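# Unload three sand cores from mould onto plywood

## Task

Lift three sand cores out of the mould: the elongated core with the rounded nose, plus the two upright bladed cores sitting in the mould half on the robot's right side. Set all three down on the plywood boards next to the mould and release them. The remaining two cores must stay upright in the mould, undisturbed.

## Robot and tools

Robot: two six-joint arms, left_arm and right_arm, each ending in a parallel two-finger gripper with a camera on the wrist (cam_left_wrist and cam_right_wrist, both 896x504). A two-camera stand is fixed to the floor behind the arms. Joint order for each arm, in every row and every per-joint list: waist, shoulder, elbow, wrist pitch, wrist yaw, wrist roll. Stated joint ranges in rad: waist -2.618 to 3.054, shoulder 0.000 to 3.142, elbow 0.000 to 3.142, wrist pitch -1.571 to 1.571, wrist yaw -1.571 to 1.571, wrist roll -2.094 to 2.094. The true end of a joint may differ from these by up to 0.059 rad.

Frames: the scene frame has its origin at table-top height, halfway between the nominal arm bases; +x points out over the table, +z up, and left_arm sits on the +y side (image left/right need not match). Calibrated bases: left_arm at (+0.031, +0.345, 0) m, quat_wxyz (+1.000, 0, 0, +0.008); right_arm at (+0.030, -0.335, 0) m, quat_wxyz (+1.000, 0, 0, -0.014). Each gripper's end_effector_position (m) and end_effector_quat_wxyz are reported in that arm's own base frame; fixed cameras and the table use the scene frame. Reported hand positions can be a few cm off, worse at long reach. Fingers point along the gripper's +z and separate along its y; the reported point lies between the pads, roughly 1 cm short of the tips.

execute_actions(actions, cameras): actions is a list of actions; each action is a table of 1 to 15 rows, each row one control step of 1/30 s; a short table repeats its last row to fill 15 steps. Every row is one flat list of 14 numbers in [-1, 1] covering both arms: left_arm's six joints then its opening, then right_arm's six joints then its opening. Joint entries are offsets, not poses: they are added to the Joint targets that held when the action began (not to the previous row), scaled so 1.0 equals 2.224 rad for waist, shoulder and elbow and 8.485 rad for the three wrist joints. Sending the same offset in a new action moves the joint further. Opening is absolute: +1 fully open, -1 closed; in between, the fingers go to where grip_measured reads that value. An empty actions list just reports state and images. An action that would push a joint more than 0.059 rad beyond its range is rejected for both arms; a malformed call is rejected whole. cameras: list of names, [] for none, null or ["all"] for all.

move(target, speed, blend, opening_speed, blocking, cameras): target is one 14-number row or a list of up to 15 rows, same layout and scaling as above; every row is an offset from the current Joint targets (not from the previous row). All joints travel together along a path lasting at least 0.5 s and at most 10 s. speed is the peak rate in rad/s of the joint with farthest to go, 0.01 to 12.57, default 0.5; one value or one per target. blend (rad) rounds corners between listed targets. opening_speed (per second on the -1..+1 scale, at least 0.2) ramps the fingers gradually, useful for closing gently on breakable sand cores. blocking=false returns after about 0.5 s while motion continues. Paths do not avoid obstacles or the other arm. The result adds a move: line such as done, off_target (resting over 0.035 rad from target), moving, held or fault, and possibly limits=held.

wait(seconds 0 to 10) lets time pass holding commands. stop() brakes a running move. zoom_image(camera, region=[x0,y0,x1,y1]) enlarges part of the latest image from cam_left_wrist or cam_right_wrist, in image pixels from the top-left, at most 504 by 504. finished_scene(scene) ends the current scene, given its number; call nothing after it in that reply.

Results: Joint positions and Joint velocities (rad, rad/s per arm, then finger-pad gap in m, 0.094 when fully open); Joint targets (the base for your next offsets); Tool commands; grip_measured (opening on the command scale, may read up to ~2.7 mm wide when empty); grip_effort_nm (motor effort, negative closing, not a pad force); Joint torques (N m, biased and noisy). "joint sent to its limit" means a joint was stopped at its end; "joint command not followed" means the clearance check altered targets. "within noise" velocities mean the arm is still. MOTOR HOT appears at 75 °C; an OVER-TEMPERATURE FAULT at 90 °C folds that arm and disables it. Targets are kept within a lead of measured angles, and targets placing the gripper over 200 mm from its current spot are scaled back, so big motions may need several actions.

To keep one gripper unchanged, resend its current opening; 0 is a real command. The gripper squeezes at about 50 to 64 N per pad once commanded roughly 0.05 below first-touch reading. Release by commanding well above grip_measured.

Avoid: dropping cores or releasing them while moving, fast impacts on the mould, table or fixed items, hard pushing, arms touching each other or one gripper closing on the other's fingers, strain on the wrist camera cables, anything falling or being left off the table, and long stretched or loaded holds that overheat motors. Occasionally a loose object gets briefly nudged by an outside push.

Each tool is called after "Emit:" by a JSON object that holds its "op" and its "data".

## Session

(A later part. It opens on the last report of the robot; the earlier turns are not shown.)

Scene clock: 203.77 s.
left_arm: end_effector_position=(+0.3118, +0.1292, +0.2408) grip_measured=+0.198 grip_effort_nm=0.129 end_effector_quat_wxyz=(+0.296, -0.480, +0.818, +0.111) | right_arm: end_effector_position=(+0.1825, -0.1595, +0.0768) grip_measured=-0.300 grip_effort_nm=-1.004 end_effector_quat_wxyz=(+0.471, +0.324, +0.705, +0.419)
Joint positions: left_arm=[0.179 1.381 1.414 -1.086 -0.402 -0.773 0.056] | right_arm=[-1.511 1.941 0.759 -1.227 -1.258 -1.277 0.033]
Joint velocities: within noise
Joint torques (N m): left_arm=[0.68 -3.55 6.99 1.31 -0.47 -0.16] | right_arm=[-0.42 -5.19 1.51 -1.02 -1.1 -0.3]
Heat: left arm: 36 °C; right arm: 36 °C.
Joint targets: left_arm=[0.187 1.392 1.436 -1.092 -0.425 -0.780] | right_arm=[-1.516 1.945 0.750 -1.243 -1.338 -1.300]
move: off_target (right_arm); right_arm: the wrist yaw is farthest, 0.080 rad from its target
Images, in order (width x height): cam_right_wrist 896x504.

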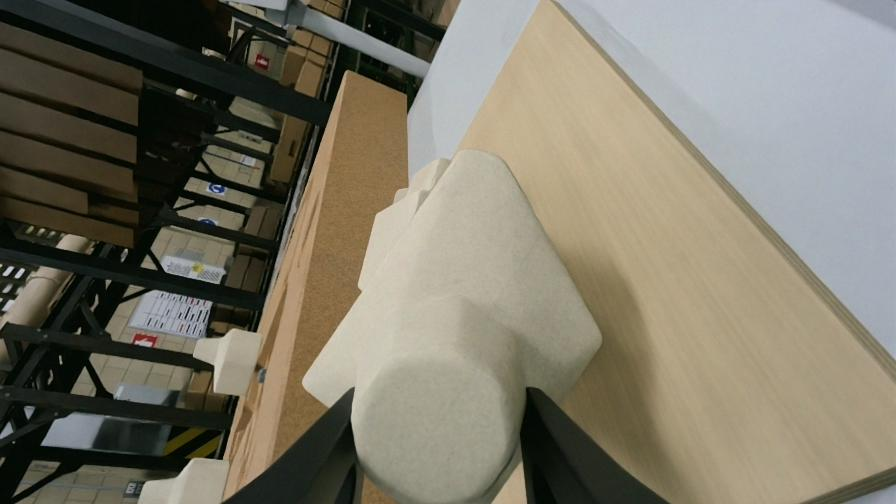

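Emit:
{"op": "move", "data": {"target": [0,0,0,0,0,0,0.2,0,0.01,-0.002,0.003,0,0,-0.6], "speed": 0.1, "cameras": ["cam_right_wrist"]}}

Emit:
{"op": "move", "data": {"target": [0,0,0,0,0,0,0.2,0,0.01,-0.002,0.003,0,0,-0.6], "speed": 0.1, "cameras": ["cam_right_wrist"]}}

Scene clock: 208.10 s.
left_arm: end_effector_position=(+0.3118, +0.1292, +0.2408) grip_measured=+0.198 grip_effort_nm=0.115 end_effector_quat_wxyz=(+0.296, -0.480, +0.818, +0.111) | right_arm: end_effector_position=(+0.1832, -0.1583, +0.0745) grip_measured=-0.300 grip_effort_nm=-1.004 end_effector_quat_wxyz=(+0.472, +0.332, +0.697, +0.426)
Joint positions: left_arm=[0.179 1.381 1.414 -1.086 -0.402 -0.773 0.056] | right_arm=[-1.511 1.961 0.75 -1.222 -1.273 -1.277 0.033]
Joint velocities: within noise
Joint torques (N m): left_arm=[0.61 -3.56 6.95 1.32 -0.46 -0.15] | right_arm=[-0.43 -5.05 1.72 -0.87 -0.95 -0.3]
Heat: left arm: 36 °C; right arm: 36 °C.
Joint targets: left_arm=[0.187 1.392 1.436 -1.092 -0.425 -0.780] | right_arm=[-1.516 1.968 0.745 -1.218 -1.338 -1.300]
move: off_target (right_arm); right_arm: the wrist yaw is farthest, 0.065 rad from its target
Images, in order (width x height): cam_right_wrist 896x504.

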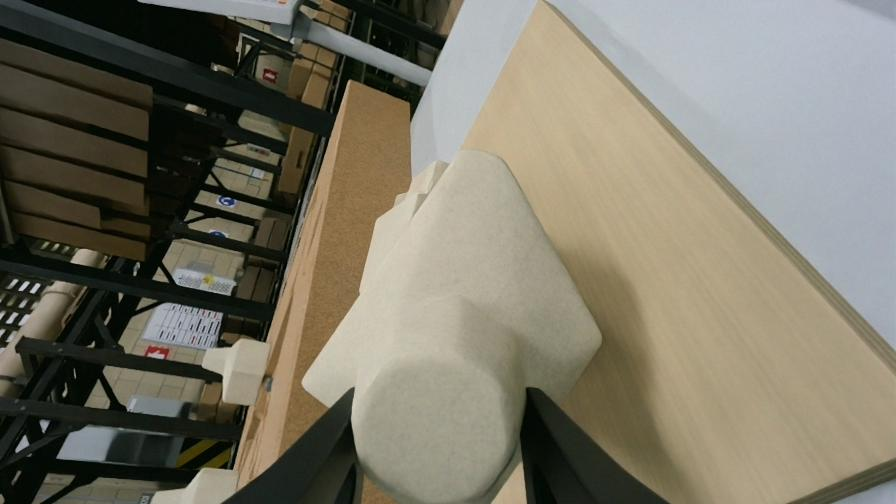

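Scene clock: 208.90 s.
left_arm: end_effector_position=(+0.3118, +0.1292, +0.2408) grip_measured=+0.198 grip_effort_nm=0.115 end_effector_quat_wxyz=(+0.296, -0.480, +0.818, +0.111) | right_arm: end_effector_position=(+0.1840, -0.1588, +0.0725) grip_measured=-0.300 grip_effort_nm=-1.009 end_effector_quat_wxyz=(+0.475, +0.339, +0.688, +0.431)
Joint positions: left_arm=[0.179 1.381 1.414 -1.086 -0.402 -0.773 0.056] | right_arm=[-1.511 1.982 0.746 -1.216 -1.289 -1.277 0.033]
Joint velocities: within noise
Joint torques (N m): left_arm=[0.54 -3.64 6.9 1.32 -0.47 -0.14] | right_arm=[-0.39 -4.94 1.58 -0.67 -0.81 -0.3]
Heat: left arm: 36 °C; right arm: 36 °C.
Joint targets: left_arm=[0.187 1.392 1.436 -1.092 -0.425 -0.780] | right_arm=[-1.516 1.990 0.741 -1.192 -1.338 -1.300]
move: off_target (right_arm); right_arm: the wrist yaw is farthest, 0.049 rad from its target
Images, in order (width x height): cam_right_wrist 896x504.

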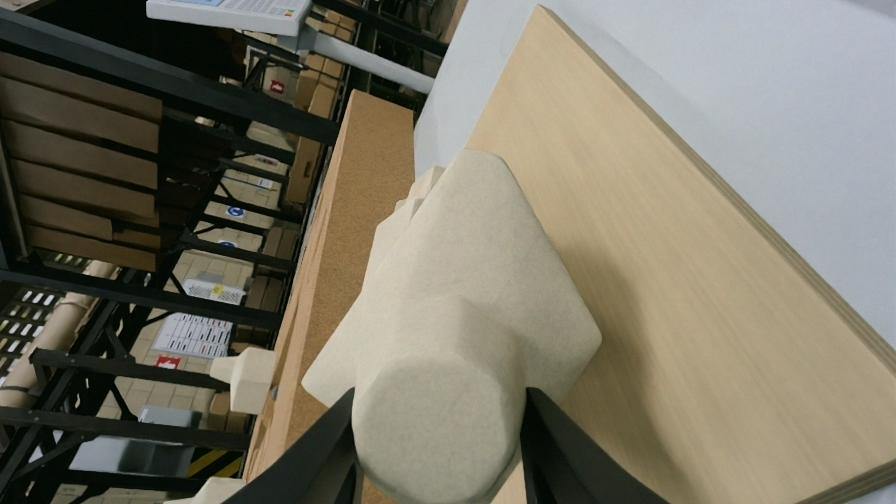

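Emit:
{"op": "move", "data": {"target": [0,0,0,0,0,0,0.2,0,0,0,0,0.003,0,0.0], "opening_speed": 0.25, "cameras": ["cam_right_wrist"]}}

Scene clock: 213.70 s.
left_arm: end_effector_position=(+0.3118, +0.1292, +0.2408) grip_measured=+0.198 grip_effort_nm=0.120 end_effector_quat_wxyz=(+0.296, -0.480, +0.818, +0.111) | right_arm: end_effector_position=(+0.1832, -0.1582, +0.0691) grip_measured=-0.003 grip_effort_nm=0.164 end_effector_quat_wxyz=(+0.473, +0.332, +0.696, +0.426)
Joint positions: left_arm=[0.179 1.381 1.414 -1.086 -0.402 -0.773 0.056] | right_arm=[-1.511 1.982 0.745 -1.197 -1.274 -1.277 0.047]
Joint velocities: within noise
Joint torques (N m): left_arm=[0.57 -3.55 6.98 1.31 -0.46 -0.15] | right_arm=[-0.42 -4.96 1.59 -0.87 -0.68 -0.29]
Heat: left arm: 36 °C; right arm: 36 °C.
Joint targets: left_arm=[0.187 1.392 1.436 -1.092 -0.425 -0.780] | right_arm=[-1.516 1.990 0.741 -1.192 -1.312 -1.300]
move: off_target (right_arm); right_arm: the wrist yaw is farthest, 0.038 rad from its target
Images, in order (width x height): cam_right_wrist 896x504.

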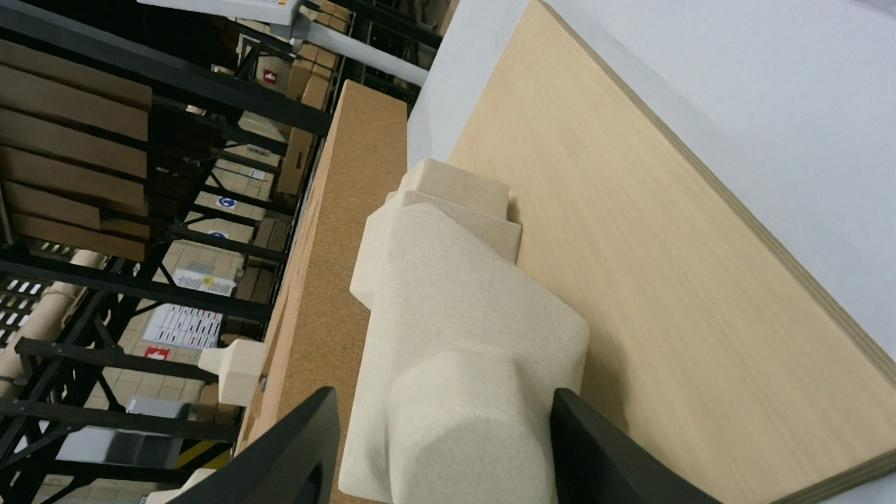

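Emit:
{"op": "move", "data": {"target": [0,0,0,0,0,0,0.2,-0.1039,0.0554,0.042,-0.0354,0.0196,-0.0413,0.1], "speed": 0.25, "cameras": ["cam_right_wrist"]}}

Scene clock: 221.67 s.
left_arm: end_effector_position=(+0.3118, +0.1292, +0.2408) grip_measured=+0.198 grip_effort_nm=0.120 end_effector_quat_wxyz=(+0.296, -0.480, +0.818, +0.111) | right_arm: end_effector_position=(+0.1372, -0.1713, +0.0745) grip_measured=+0.097 grip_effort_nm=0.168 end_effector_quat_wxyz=(+0.493, +0.331, +0.690, +0.414)
Joint positions: left_arm=[0.179 1.381 1.414 -1.086 -0.402 -0.773 0.056] | right_arm=[-1.736 2.091 0.831 -1.476 -1.122 -1.627 0.052]
Joint velocities: within noise
Joint torques (N m): left_arm=[0.57 -3.63 6.95 1.33 -0.47 -0.12] | right_arm=[-0.98 -4.31 1.78 -1.41 -0.41 -0.34]
Heat: left arm: 36 °C; right arm: 36 °C.
Joint targets: left_arm=[0.187 1.392 1.436 -1.092 -0.425 -0.780] | right_arm=[-1.747 2.113 0.834 -1.493 -1.146 -1.650]
move: done
Images, in order (width x height): cam_right_wrist 896x504.

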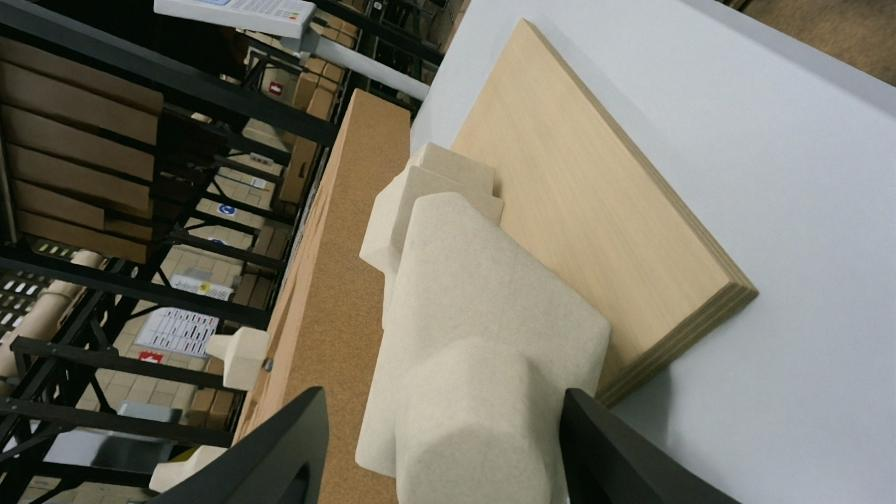

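Emit:
{"op": "move", "data": {"target": [[0,0,0,0,0,0,0.2,0,0,0,0,0,0,-0.6]], "opening_speed": 0.3, "cameras": ["cam_right_wrist"]}}

Scene clock: 229.63 s.
left_arm: end_effector_position=(+0.3118, +0.1292, +0.2408) grip_measured=+0.198 grip_effort_nm=0.110 end_effector_quat_wxyz=(+0.296, -0.480, +0.818, +0.111) | right_arm: end_effector_position=(+0.1371, -0.1711, +0.0745) grip_measured=-0.284 grip_effort_nm=-1.009 end_effector_quat_wxyz=(+0.493, +0.330, +0.690, +0.414)
Joint positions: left_arm=[0.179 1.381 1.414 -1.086 -0.402 -0.773 0.056] | right_arm=[-1.736 2.091 0.831 -1.477 -1.12 -1.629 0.034]
Joint velocities: within noise
Joint torques (N m): left_arm=[0.53 -3.55 6.98 1.3 -0.47 -0.13] | right_arm=[-0.98 -4.29 1.74 -1.39 -0.43 -0.28]
Heat: left arm: 36 °C; right arm: 35 °C.
Joint targets: left_arm=[0.187 1.392 1.436 -1.092 -0.425 -0.780] | right_arm=[-1.747 2.113 0.834 -1.493 -1.146 -1.651]
move: done
Images, in order (width x height): cam_right_wrist 896x504.

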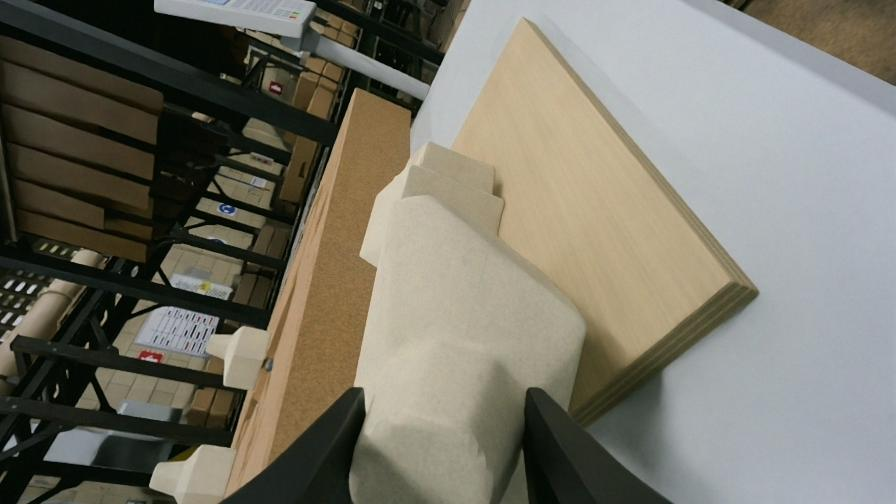

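Emit:
{"op": "move", "data": {"target": [[0,0,0,0,0,0,0.2,0,-0.02,0.006,-0.005,0,0,-0.6],[0,0,0,0,0,0,0.2,0.0883,-0.0671,-0.0297,0.0251,-0.0167,0.0351,-0.6]], "speed": 0.25, "cameras": ["cam_right_wrist"]}}

Scene clock: 235.07 s.
left_arm: end_effector_position=(+0.3117, +0.1292, +0.2407) grip_measured=+0.198 grip_effort_nm=0.125 end_effector_quat_wxyz=(+0.296, -0.480, +0.818, +0.111) | right_arm: end_effector_position=(+0.1740, -0.1633, +0.0753) grip_measured=-0.285 grip_effort_nm=-1.004 end_effector_quat_wxyz=(+0.473, +0.340, +0.692, +0.427)
Joint positions: left_arm=[0.179 1.381 1.414 -1.087 -0.402 -0.773 0.056] | right_arm=[-1.558 1.992 0.774 -1.293 -1.246 -1.346 0.034]
Joint velocities: within noise
Joint torques (N m): left_arm=[0.54 -3.63 6.98 1.32 -0.48 -0.13] | right_arm=[0.69 -7.92 1.48 -0.89 -0.7 -0.1]
Heat: left arm: 36 °C; right arm: 35 °C.
Joint targets: left_arm=[0.187 1.392 1.436 -1.092 -0.425 -0.780] | right_arm=[-1.551 1.964 0.768 -1.280 -1.288 -1.353]
move: off_target (right_arm); right_arm: the wrist yaw is farthest, 0.041 rad from its target
Images, in order (width x height): cam_right_wrist 896x504.

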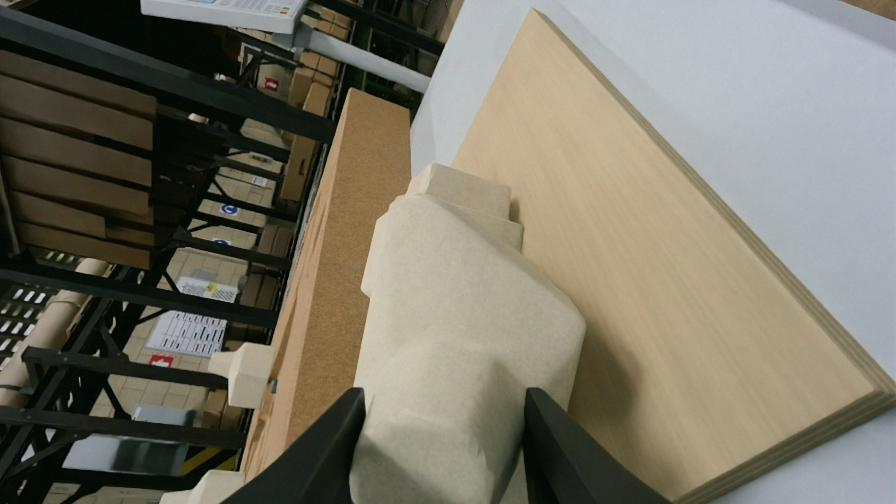

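Emit:
{"op": "move", "data": {"target": [0,0,0,0,0,0,0.2,0,0.016,-0.003,0.005,0,0,-0.6], "speed": 0.1, "cameras": ["cam_right_wrist"]}}

Emit:
{"op": "move", "data": {"target": [0,0,0,0,0,0,0.2,0,0.012,-0.002,0.004,0,0,-0.6], "speed": 0.1, "cameras": ["cam_right_wrist"]}}

Scene clock: 239.67 s.
left_arm: end_effector_position=(+0.3117, +0.1292, +0.2407) grip_measured=+0.198 grip_effort_nm=0.115 end_effector_quat_wxyz=(+0.296, -0.480, +0.818, +0.111) | right_arm: end_effector_position=(+0.1744, -0.1631, +0.0744) grip_measured=-0.287 grip_effort_nm=-1.004 end_effector_quat_wxyz=(+0.476, +0.340, +0.691, +0.425)
Joint positions: left_arm=[0.179 1.381 1.414 -1.087 -0.402 -0.773 0.056] | right_arm=[-1.558 1.992 0.766 -1.28 -1.253 -1.343 0.034]
Joint velocities: within noise
Joint torques (N m): left_arm=[0.58 -3.58 6.99 1.29 -0.46 -0.12] | right_arm=[0.69 -5.03 1.58 -0.6 -0.61 -0.13]
Heat: left arm: 36 °C; right arm: 36 °C.
Joint targets: left_arm=[0.187 1.392 1.436 -1.092 -0.425 -0.780] | right_arm=[-1.551 2.000 0.761 -1.237 -1.288 -1.353]
move: off_target (right_arm); right_arm: the wrist pitch is farthest, 0.042 rad from its target
Images, in order (width x height): cam_right_wrist 896x504.

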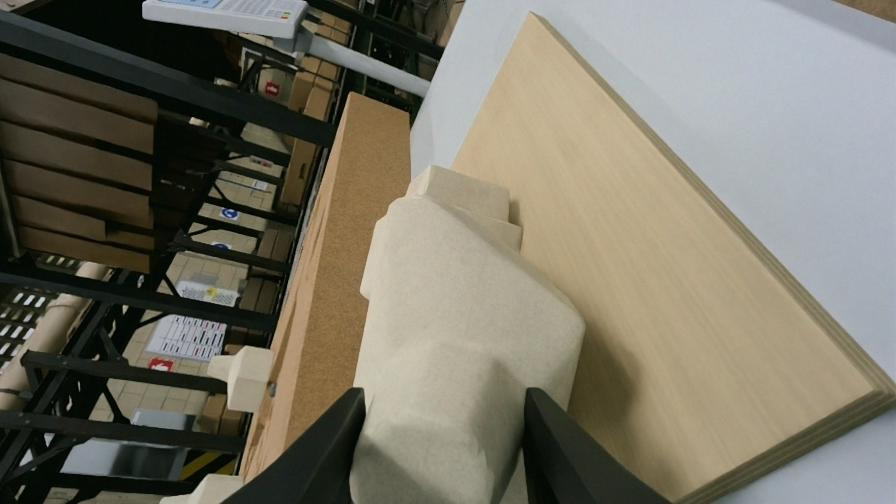

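Scene clock: 240.43 s.
left_arm: end_effector_position=(+0.3117, +0.1292, +0.2407) grip_measured=+0.198 grip_effort_nm=0.115 end_effector_quat_wxyz=(+0.296, -0.480, +0.818, +0.111) | right_arm: end_effector_position=(+0.1753, -0.1636, +0.0720) grip_measured=-0.288 grip_effort_nm=-0.999 end_effector_quat_wxyz=(+0.479, +0.348, +0.681, +0.430)
Joint positions: left_arm=[0.179 1.381 1.414 -1.087 -0.402 -0.773 0.056] | right_arm=[-1.558 2.013 0.761 -1.272 -1.271 -1.342 0.033]
Joint velocities: within noise
Joint torques (N m): left_arm=[0.53 -3.59 6.95 1.33 -0.48 -0.14] | right_arm=[0.69 -4.68 1.5 -0.37 -0.44 -0.17]
Heat: left arm: 36 °C; right arm: 36 °C.
Joint targets: left_arm=[0.187 1.392 1.436 -1.092 -0.425 -0.780] | right_arm=[-1.551 2.026 0.757 -1.203 -1.288 -1.353]
move: off_target (right_arm); right_arm: the wrist pitch is farthest, 0.069 rad from its target
Images, in order (width x height): cam_right_wrist 896x504.

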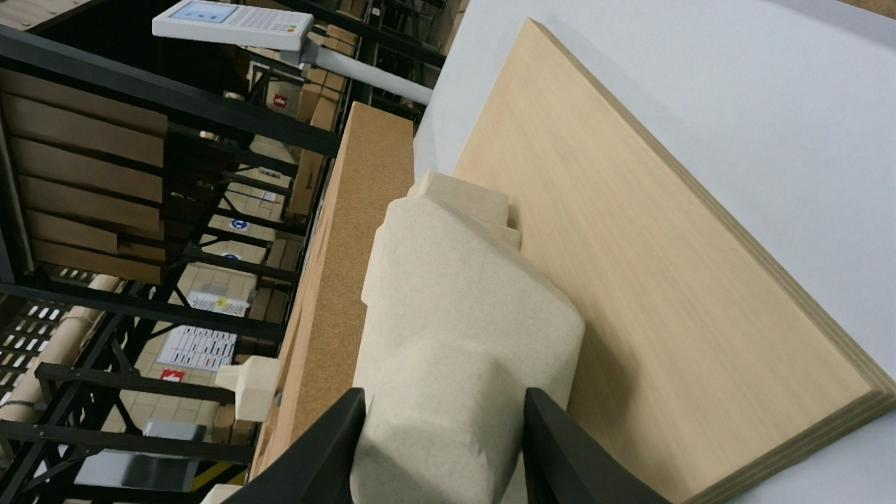

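Emit:
{"op": "move", "data": {"target": [[0,0,0,0,0,0,0.2,0,0,0,0,0,0,-0.05],[0,0,0,0,0,0,0.2,0,0.016,-0.003,0.003,0,0,-0.05]], "opening_speed": 0.25, "speed": 0.08, "cameras": ["cam_right_wrist"]}}

Scene clock: 251.83 s.
left_arm: end_effector_position=(+0.3117, +0.1292, +0.2407) grip_measured=+0.198 grip_effort_nm=0.125 end_effector_quat_wxyz=(+0.296, -0.480, +0.818, +0.111) | right_arm: end_effector_position=(+0.1746, -0.1651, +0.0644) grip_measured=-0.053 grip_effort_nm=0.164 end_effector_quat_wxyz=(+0.481, +0.336, +0.694, +0.417)
Joint positions: left_arm=[0.179 1.381 1.414 -1.087 -0.402 -0.773 0.056] | right_arm=[-1.558 2.021 0.761 -1.221 -1.257 -1.341 0.045]
Joint velocities: within noise
Joint torques (N m): left_arm=[0.47 -3.54 6.91 1.32 -0.45 -0.15] | right_arm=[0.68 -2.58 1.05 -0.57 -0.59 -0.17]
Heat: left arm: 36 °C; right arm: 35 °C.
Joint targets: left_arm=[0.187 1.392 1.436 -1.092 -0.425 -0.780] | right_arm=[-1.551 2.062 0.750 -1.178 -1.288 -1.353]
move: off_target (right_arm); right_arm: the wrist pitch is farthest, 0.043 rad from its target
Images, in order (width x height): cam_right_wrist 896x504.

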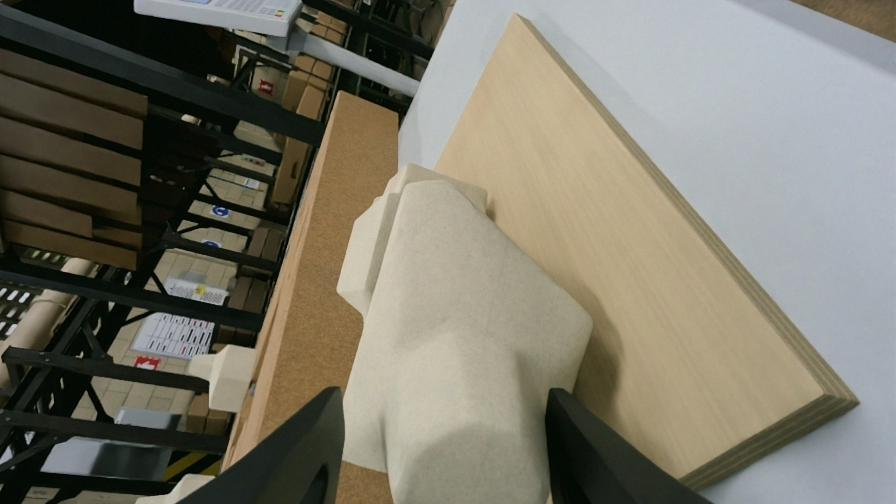

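Emit:
{"op": "move", "data": {"target": [[0,0,0,0,0,0,0.2,0,0.016,-0.003,0.003,0,0,0.05]], "opening_speed": 0.3, "speed": 0.08, "cameras": ["cam_right_wrist"]}}

Emit:
{"op": "move", "data": {"target": [[0,0,0,0,0,0,0.2,0,0.008,-0.0015,0.0015,0,0,0.25]], "opening_speed": 0.3, "speed": 0.08, "cameras": ["cam_right_wrist"]}}

Scene clock: 256.30 s.
left_arm: end_effector_position=(+0.3117, +0.1292, +0.2407) grip_measured=+0.198 grip_effort_nm=0.115 end_effector_quat_wxyz=(+0.296, -0.480, +0.818, +0.111) | right_arm: end_effector_position=(+0.1745, -0.1649, +0.0637) grip_measured=+0.047 grip_effort_nm=0.168 end_effector_quat_wxyz=(+0.479, +0.337, +0.694, +0.419)
Joint positions: left_arm=[0.179 1.381 1.414 -1.087 -0.402 -0.773 0.056] | right_arm=[-1.558 2.026 0.763 -1.224 -1.255 -1.341 0.049]
Joint velocities: within noise
Joint torques (N m): left_arm=[0.64 -3.56 6.86 1.31 -0.46 -0.13] | right_arm=[0.66 -0.24 0.34 -0.32 -0.6 -0.16]
Heat: left arm: 36 °C; right arm: 35 °C.
Joint targets: left_arm=[0.187 1.392 1.436 -1.092 -0.425 -0.780] | right_arm=[-1.551 2.097 0.744 -1.153 -1.288 -1.353]
move: off_target (right_arm); right_arm: the shoulder is farthest, 0.072 rad from its target
Images, in order (width x height): cam_right_wrist 896x504.

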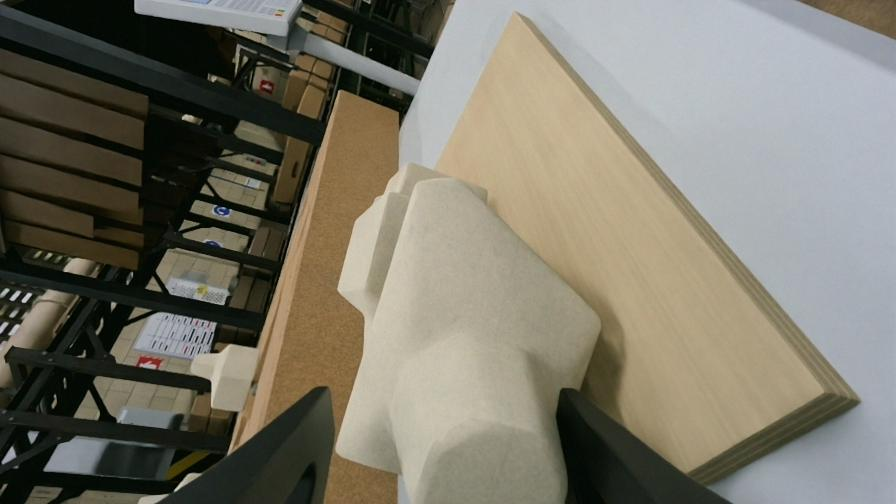

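Scene clock: 257.17 s.
left_arm: end_effector_position=(+0.3117, +0.1292, +0.2407) grip_measured=+0.198 grip_effort_nm=0.110 end_effector_quat_wxyz=(+0.296, -0.480, +0.818, +0.111) | right_arm: end_effector_position=(+0.1744, -0.1645, +0.0628) grip_measured=+0.247 grip_effort_nm=0.173 end_effector_quat_wxyz=(+0.477, +0.340, +0.691, +0.423)
Joint positions: left_arm=[0.179 1.381 1.414 -1.087 -0.402 -0.773 0.056] | right_arm=[-1.558 2.036 0.765 -1.229 -1.254 -1.341 0.059]
Joint velocities: within noise
Joint torques (N m): left_arm=[0.64 -3.55 6.94 1.31 -0.48 -0.15] | right_arm=[0.69 0.38 -0.08 -0.17 -0.62 -0.17]
Heat: left arm: 36 °C; right arm: 34 °C.
Joint targets: left_arm=[0.187 1.392 1.436 -1.092 -0.425 -0.780] | right_arm=[-1.551 2.115 0.740 -1.140 -1.288 -1.353]
move: off_target (right_arm); right_arm: the wrist pitch is farthest, 0.089 rad from its target
Images, in order (width x height): cam_right_wrist 896x504.

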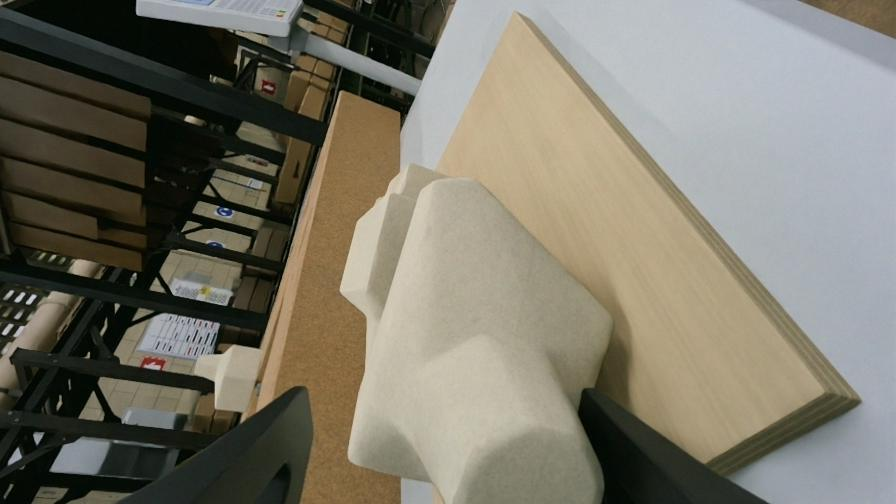

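Emit:
{"op": "move", "data": {"target": [[0,0,0,0,0,0,0.2,0,-0.028,0.005,-0.005,0,0,0.25],[0,0,0,0,0,0,0.2,0,-0.028,0.005,-0.005,0,-0.08,0.25]], "speed": 0.3, "cameras": ["cam_right_wrist"]}}

Scene clock: 266.70 s.
left_arm: end_effector_position=(+0.3117, +0.1292, +0.2407) grip_measured=+0.198 grip_effort_nm=0.120 end_effector_quat_wxyz=(+0.296, -0.480, +0.818, +0.111) | right_arm: end_effector_position=(+0.1743, -0.1647, +0.0645) grip_measured=+0.247 grip_effort_nm=0.168 end_effector_quat_wxyz=(+0.589, +0.090, +0.766, +0.240)
Joint positions: left_arm=[0.179 1.381 1.414 -1.087 -0.402 -0.773 0.056] | right_arm=[-1.558 2.026 0.766 -1.233 -1.251 -2.013 0.059]
Joint velocities: within noise
Joint torques (N m): left_arm=[0.61 -3.54 6.98 1.34 -0.47 -0.14] | right_arm=[0.68 -3.67 0.69 -0.52 -0.65 -0.2]
Heat: left arm: 37 °C; right arm: 34 °C.
Joint targets: left_arm=[0.187 1.392 1.436 -1.092 -0.425 -0.780] | right_arm=[-1.551 2.053 0.751 -1.182 -1.288 -2.031]
move: off_target (right_arm); right_arm: the wrist pitch is farthest, 0.051 rad from its target
Images, in order (width x height): cam_right_wrist 896x504.

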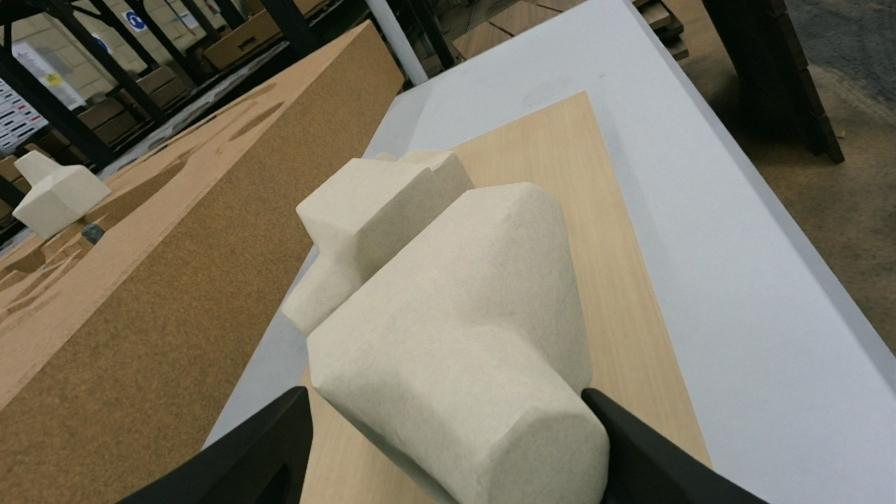

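Emit:
{"op": "zoom_image", "data": {"camera": "cam_right_wrist", "region": [250, 100, 650, 504]}}

Scaled by 1.248.

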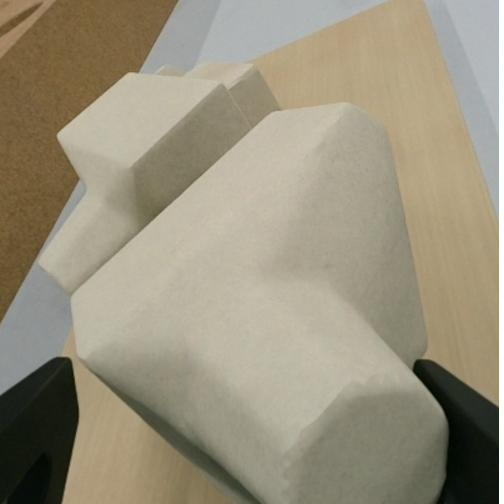

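Emit:
{"op": "move", "data": {"target": [0,0,0,0,0,0,0.2,0,0,0,0,0,0,0.7], "opening_speed": 0.3, "cameras": ["cam_right_wrist"]}}

Scene clock: 276.97 s.
left_arm: end_effector_position=(+0.3117, +0.1292, +0.2407) grip_measured=+0.198 grip_effort_nm=0.120 end_effector_quat_wxyz=(+0.296, -0.480, +0.818, +0.111) | right_arm: end_effector_position=(+0.1744, -0.1650, +0.0647) grip_measured=+0.697 grip_effort_nm=0.173 end_effector_quat_wxyz=(+0.591, +0.089, +0.766, +0.238)
Joint positions: left_arm=[0.179 1.381 1.414 -1.087 -0.402 -0.773 0.056] | right_arm=[-1.558 2.026 0.766 -1.233 -1.254 -2.019 0.08]
Joint velocities: within noise
Joint torques (N m): left_arm=[0.65 -3.54 6.87 1.32 -0.47 -0.16] | right_arm=[0.68 -3.67 0.69 -0.51 -0.61 -0.18]
Heat: left arm: 37 °C; right arm: 34 °C.
Joint targets: left_arm=[0.187 1.392 1.436 -1.092 -0.425 -0.780] | right_arm=[-1.551 2.053 0.751 -1.182 -1.288 -2.032]
move: off_target (right_arm); right_arm: the wrist pitch is farthest, 0.051 rad from its target
Images, in order (width x height): cam_right_wrist 896x504.

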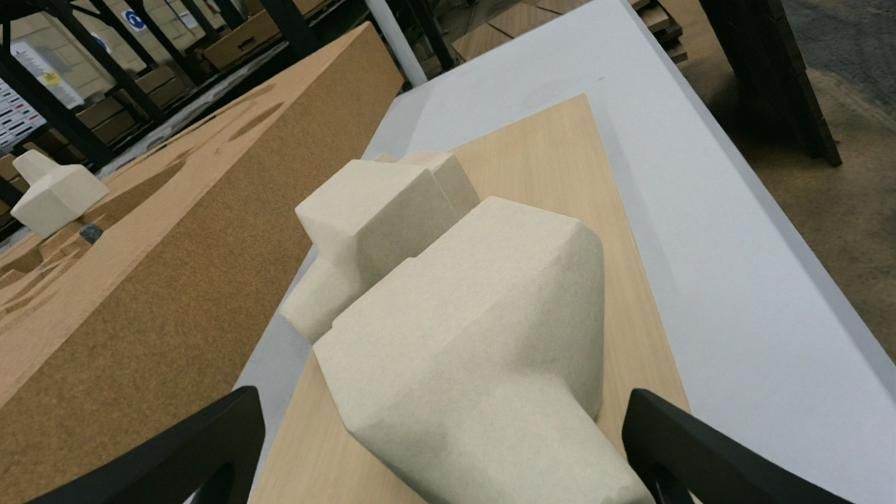

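Emit:
{"op": "move", "data": {"target": [0,0,0,0,0,0,0.2,-0.0883,0.037,0.038,-0.031,0.0167,0,0.7], "speed": 0.25, "cameras": ["cam_right_wrist"]}}

Scene clock: 280.63 s.
left_arm: end_effector_position=(+0.3117, +0.1292, +0.2407) grip_measured=+0.198 grip_effort_nm=0.115 end_effector_quat_wxyz=(+0.296, -0.480, +0.818, +0.111) | right_arm: end_effector_position=(+0.1368, -0.1778, +0.0729) grip_measured=+0.697 grip_effort_nm=0.173 end_effector_quat_wxyz=(+0.569, +0.188, +0.743, +0.298)
Joint positions: left_arm=[0.179 1.381 1.414 -1.087 -0.402 -0.773 0.056] | right_arm=[-1.737 2.096 0.845 -1.464 -1.133 -2.021 0.08]
Joint velocities: within noise
Joint torques (N m): left_arm=[0.61 -3.62 6.99 1.32 -0.45 -0.15] | right_arm=[-0.84 -3.08 0.91 -1.05 -0.34 -0.16]
Heat: left arm: 37 °C; right arm: 34 °C.
Joint targets: left_arm=[0.187 1.392 1.436 -1.092 -0.425 -0.780] | right_arm=[-1.747 2.135 0.836 -1.445 -1.146 -2.031]
move: off_target (right_arm); right_arm: the shoulder is farthest, 0.039 rad from its target
Images, in order (width x height): cam_right_wrist 896x504.

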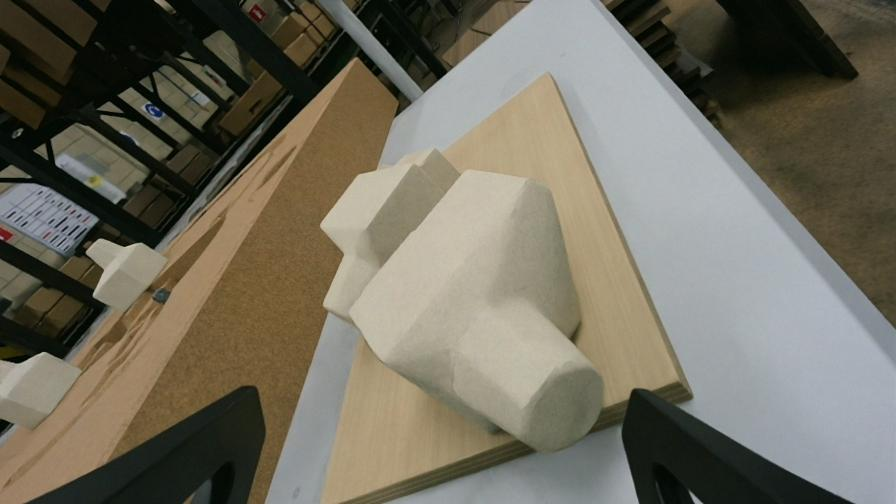

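Emit:
{"op": "move", "data": {"target": [[0,0,0,0,0,0,0.2,0,-0.16,0.15,0,0,0.05,0.7],[0,0,0,0,0,0,0.2,0.246,-0.24,0.2986,0.0289,0.0647,0.2394,0.2]], "speed": 0.9, "blend": 0.1, "cameras": ["cam_right_wrist"]}}

Scene clock: 288.10 s.
left_arm: end_effector_position=(+0.3117, +0.1292, +0.2407) grip_measured=+0.198 grip_effort_nm=0.120 end_effector_quat_wxyz=(+0.296, -0.480, +0.818, +0.111) | right_arm: end_effector_position=(+0.2129, -0.2707, +0.1879) grip_measured=+0.203 grip_effort_nm=-0.134 end_effector_quat_wxyz=(+0.243, +0.515, +0.801, +0.186)
Joint positions: left_arm=[0.179 1.381 1.414 -1.087 -0.402 -0.773 0.056] | right_arm=[-1.205 1.627 1.471 -1.218 -0.594 -0.002 0.057]
Joint velocities: within noise
Joint torques (N m): left_arm=[0.61 -3.64 6.91 1.31 -0.44 -0.14] | right_arm=[0.43 -8.13 7.62 0.58 -0.31 -0.02]
Heat: left arm: 37 °C; right arm: 35 °C.
Joint targets: left_arm=[0.187 1.392 1.436 -1.092 -0.425 -0.780] | right_arm=[-1.200 1.601 1.500 -1.200 -0.597 0.000]
move: done
Images, in order (width x height): cam_right_wrist 896x504.

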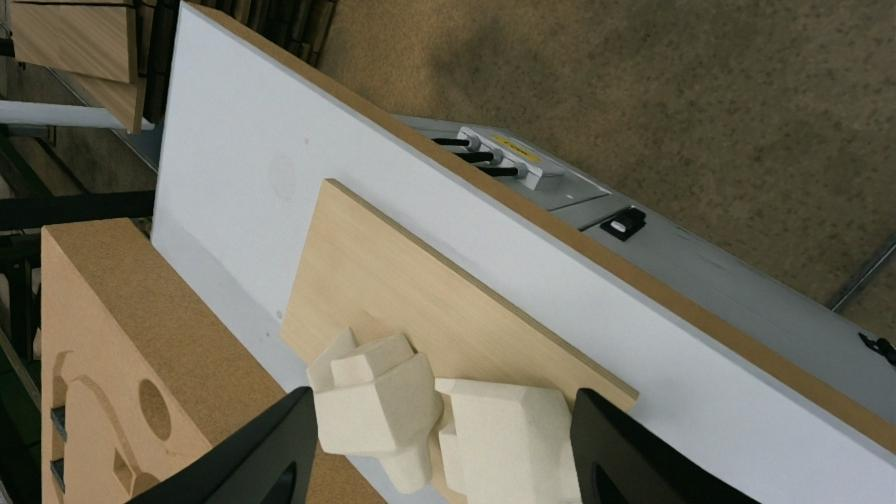

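Emit:
{"op": "zoom_image", "data": {"camera": "cam_right_wrist", "region": [250, 280, 650, 504]}}

Scaled by 1.260.

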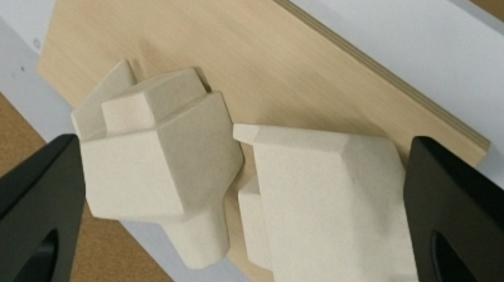

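Emit:
{"op": "move", "data": {"target": [0,0,0,0,0,0,0.2,0.4586,-0.0825,0.0477,-0.0222,0.0704,0,0.2], "speed": 0.9, "cameras": ["cam_right_wrist"]}}

Scene clock: 297.03 s.
left_arm: end_effector_position=(+0.3117, +0.1293, +0.2408) grip_measured=+0.198 grip_effort_nm=0.120 end_effector_quat_wxyz=(+0.296, -0.480, +0.818, +0.111) | right_arm: end_effector_position=(+0.2969, -0.0527, +0.2375) grip_measured=+0.203 grip_effort_nm=-0.129 end_effector_quat_wxyz=(+0.167, +0.089, +0.982, -0.012)
Joint positions: left_arm=[0.179 1.381 1.414 -1.087 -0.402 -0.773 0.056] | right_arm=[-0.184 1.437 1.578 -1.375 -0.008 -0.001 0.057]
Joint velocities: within noise
Joint torques (N m): left_arm=[0.61 -3.56 6.94 1.31 -0.47 -0.15] | right_arm=[0.51 -5.89 7.43 0.53 0.07 -0.03]
Heat: left arm: 37 °C; right arm: 36 °C.
Joint targets: left_arm=[0.187 1.392 1.436 -1.092 -0.425 -0.780] | right_arm=[-0.180 1.418 1.606 -1.388 0.000 0.000]
move: done
Images, in order (width x height): cam_right_wrist 896x504.

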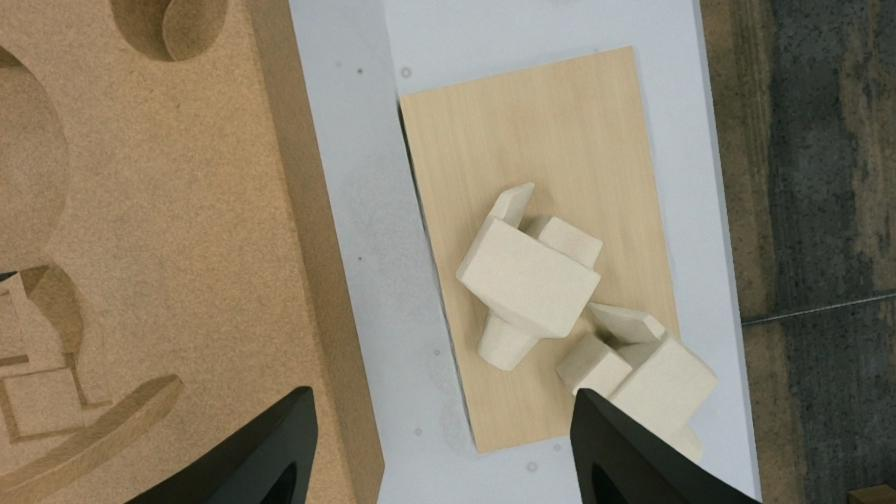

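Emit:
{"op": "zoom_image", "data": {"camera": "cam_right_wrist", "region": [420, 160, 740, 480]}}

Scaled by 1.575.

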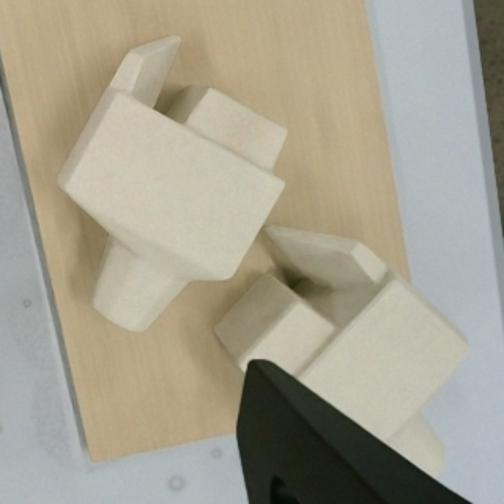

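Emit:
{"op": "move", "data": {"target": [[0,0,0,0,0,0,0.2,-0.4586,0.0823,-0.0477,0.0222,-0.0704,0,0.2],[0,0,0,0,0,0,0.2,-0.7046,0.2392,-0.2725,-0.0067,-0.1351,-0.2333,0.2]], "speed": 0.9, "cameras": ["cam_right_wrist"]}}

Emit:
{"op": "zoom_image", "data": {"camera": "cam_right_wrist", "region": [250, 80, 750, 500]}}

Scene clock: 336.33 s.
left_arm: end_effector_position=(+0.3117, +0.1293, +0.2408) grip_measured=+0.198 grip_effort_nm=0.125 end_effector_quat_wxyz=(+0.296, -0.480, +0.818, +0.111) | right_arm: end_effector_position=(+0.1258, -0.2271, +0.0984) grip_measured=+0.203 grip_effort_nm=-0.125 end_effector_quat_wxyz=(+0.559, +0.116, +0.801, +0.180)
Joint positions: left_arm=[0.179 1.381 1.414 -1.087 -0.402 -0.773 0.056] | right_arm=[-1.742 1.941 1.007 -1.43 -1.113 -1.964 0.057]
Joint velocities: within noise
Joint torques (N m): left_arm=[0.55 -3.55 7.02 1.31 -0.47 -0.14] | right_arm=[-0.51 -5.68 2.59 -1.03 -0.67 -0.24]
Heat: left arm: 37 °C; right arm: 36 °C.
Joint targets: left_arm=[0.187 1.392 1.436 -1.092 -0.425 -0.780] | right_arm=[-1.747 1.950 1.000 -1.445 -1.146 -1.979]
move: done
Images, in order (width x height): cam_right_wrist 896x504.

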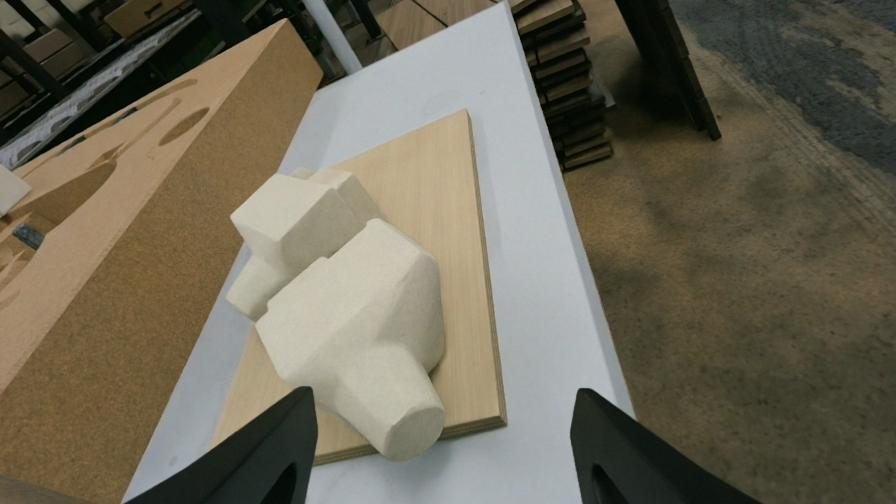

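Scaled by 1.008.

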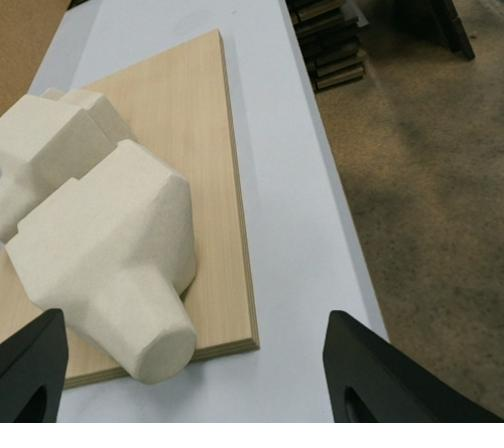

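Emit:
{"op": "finished_scene", "data": {"scene": 2}}

The scene is finished: the task was done.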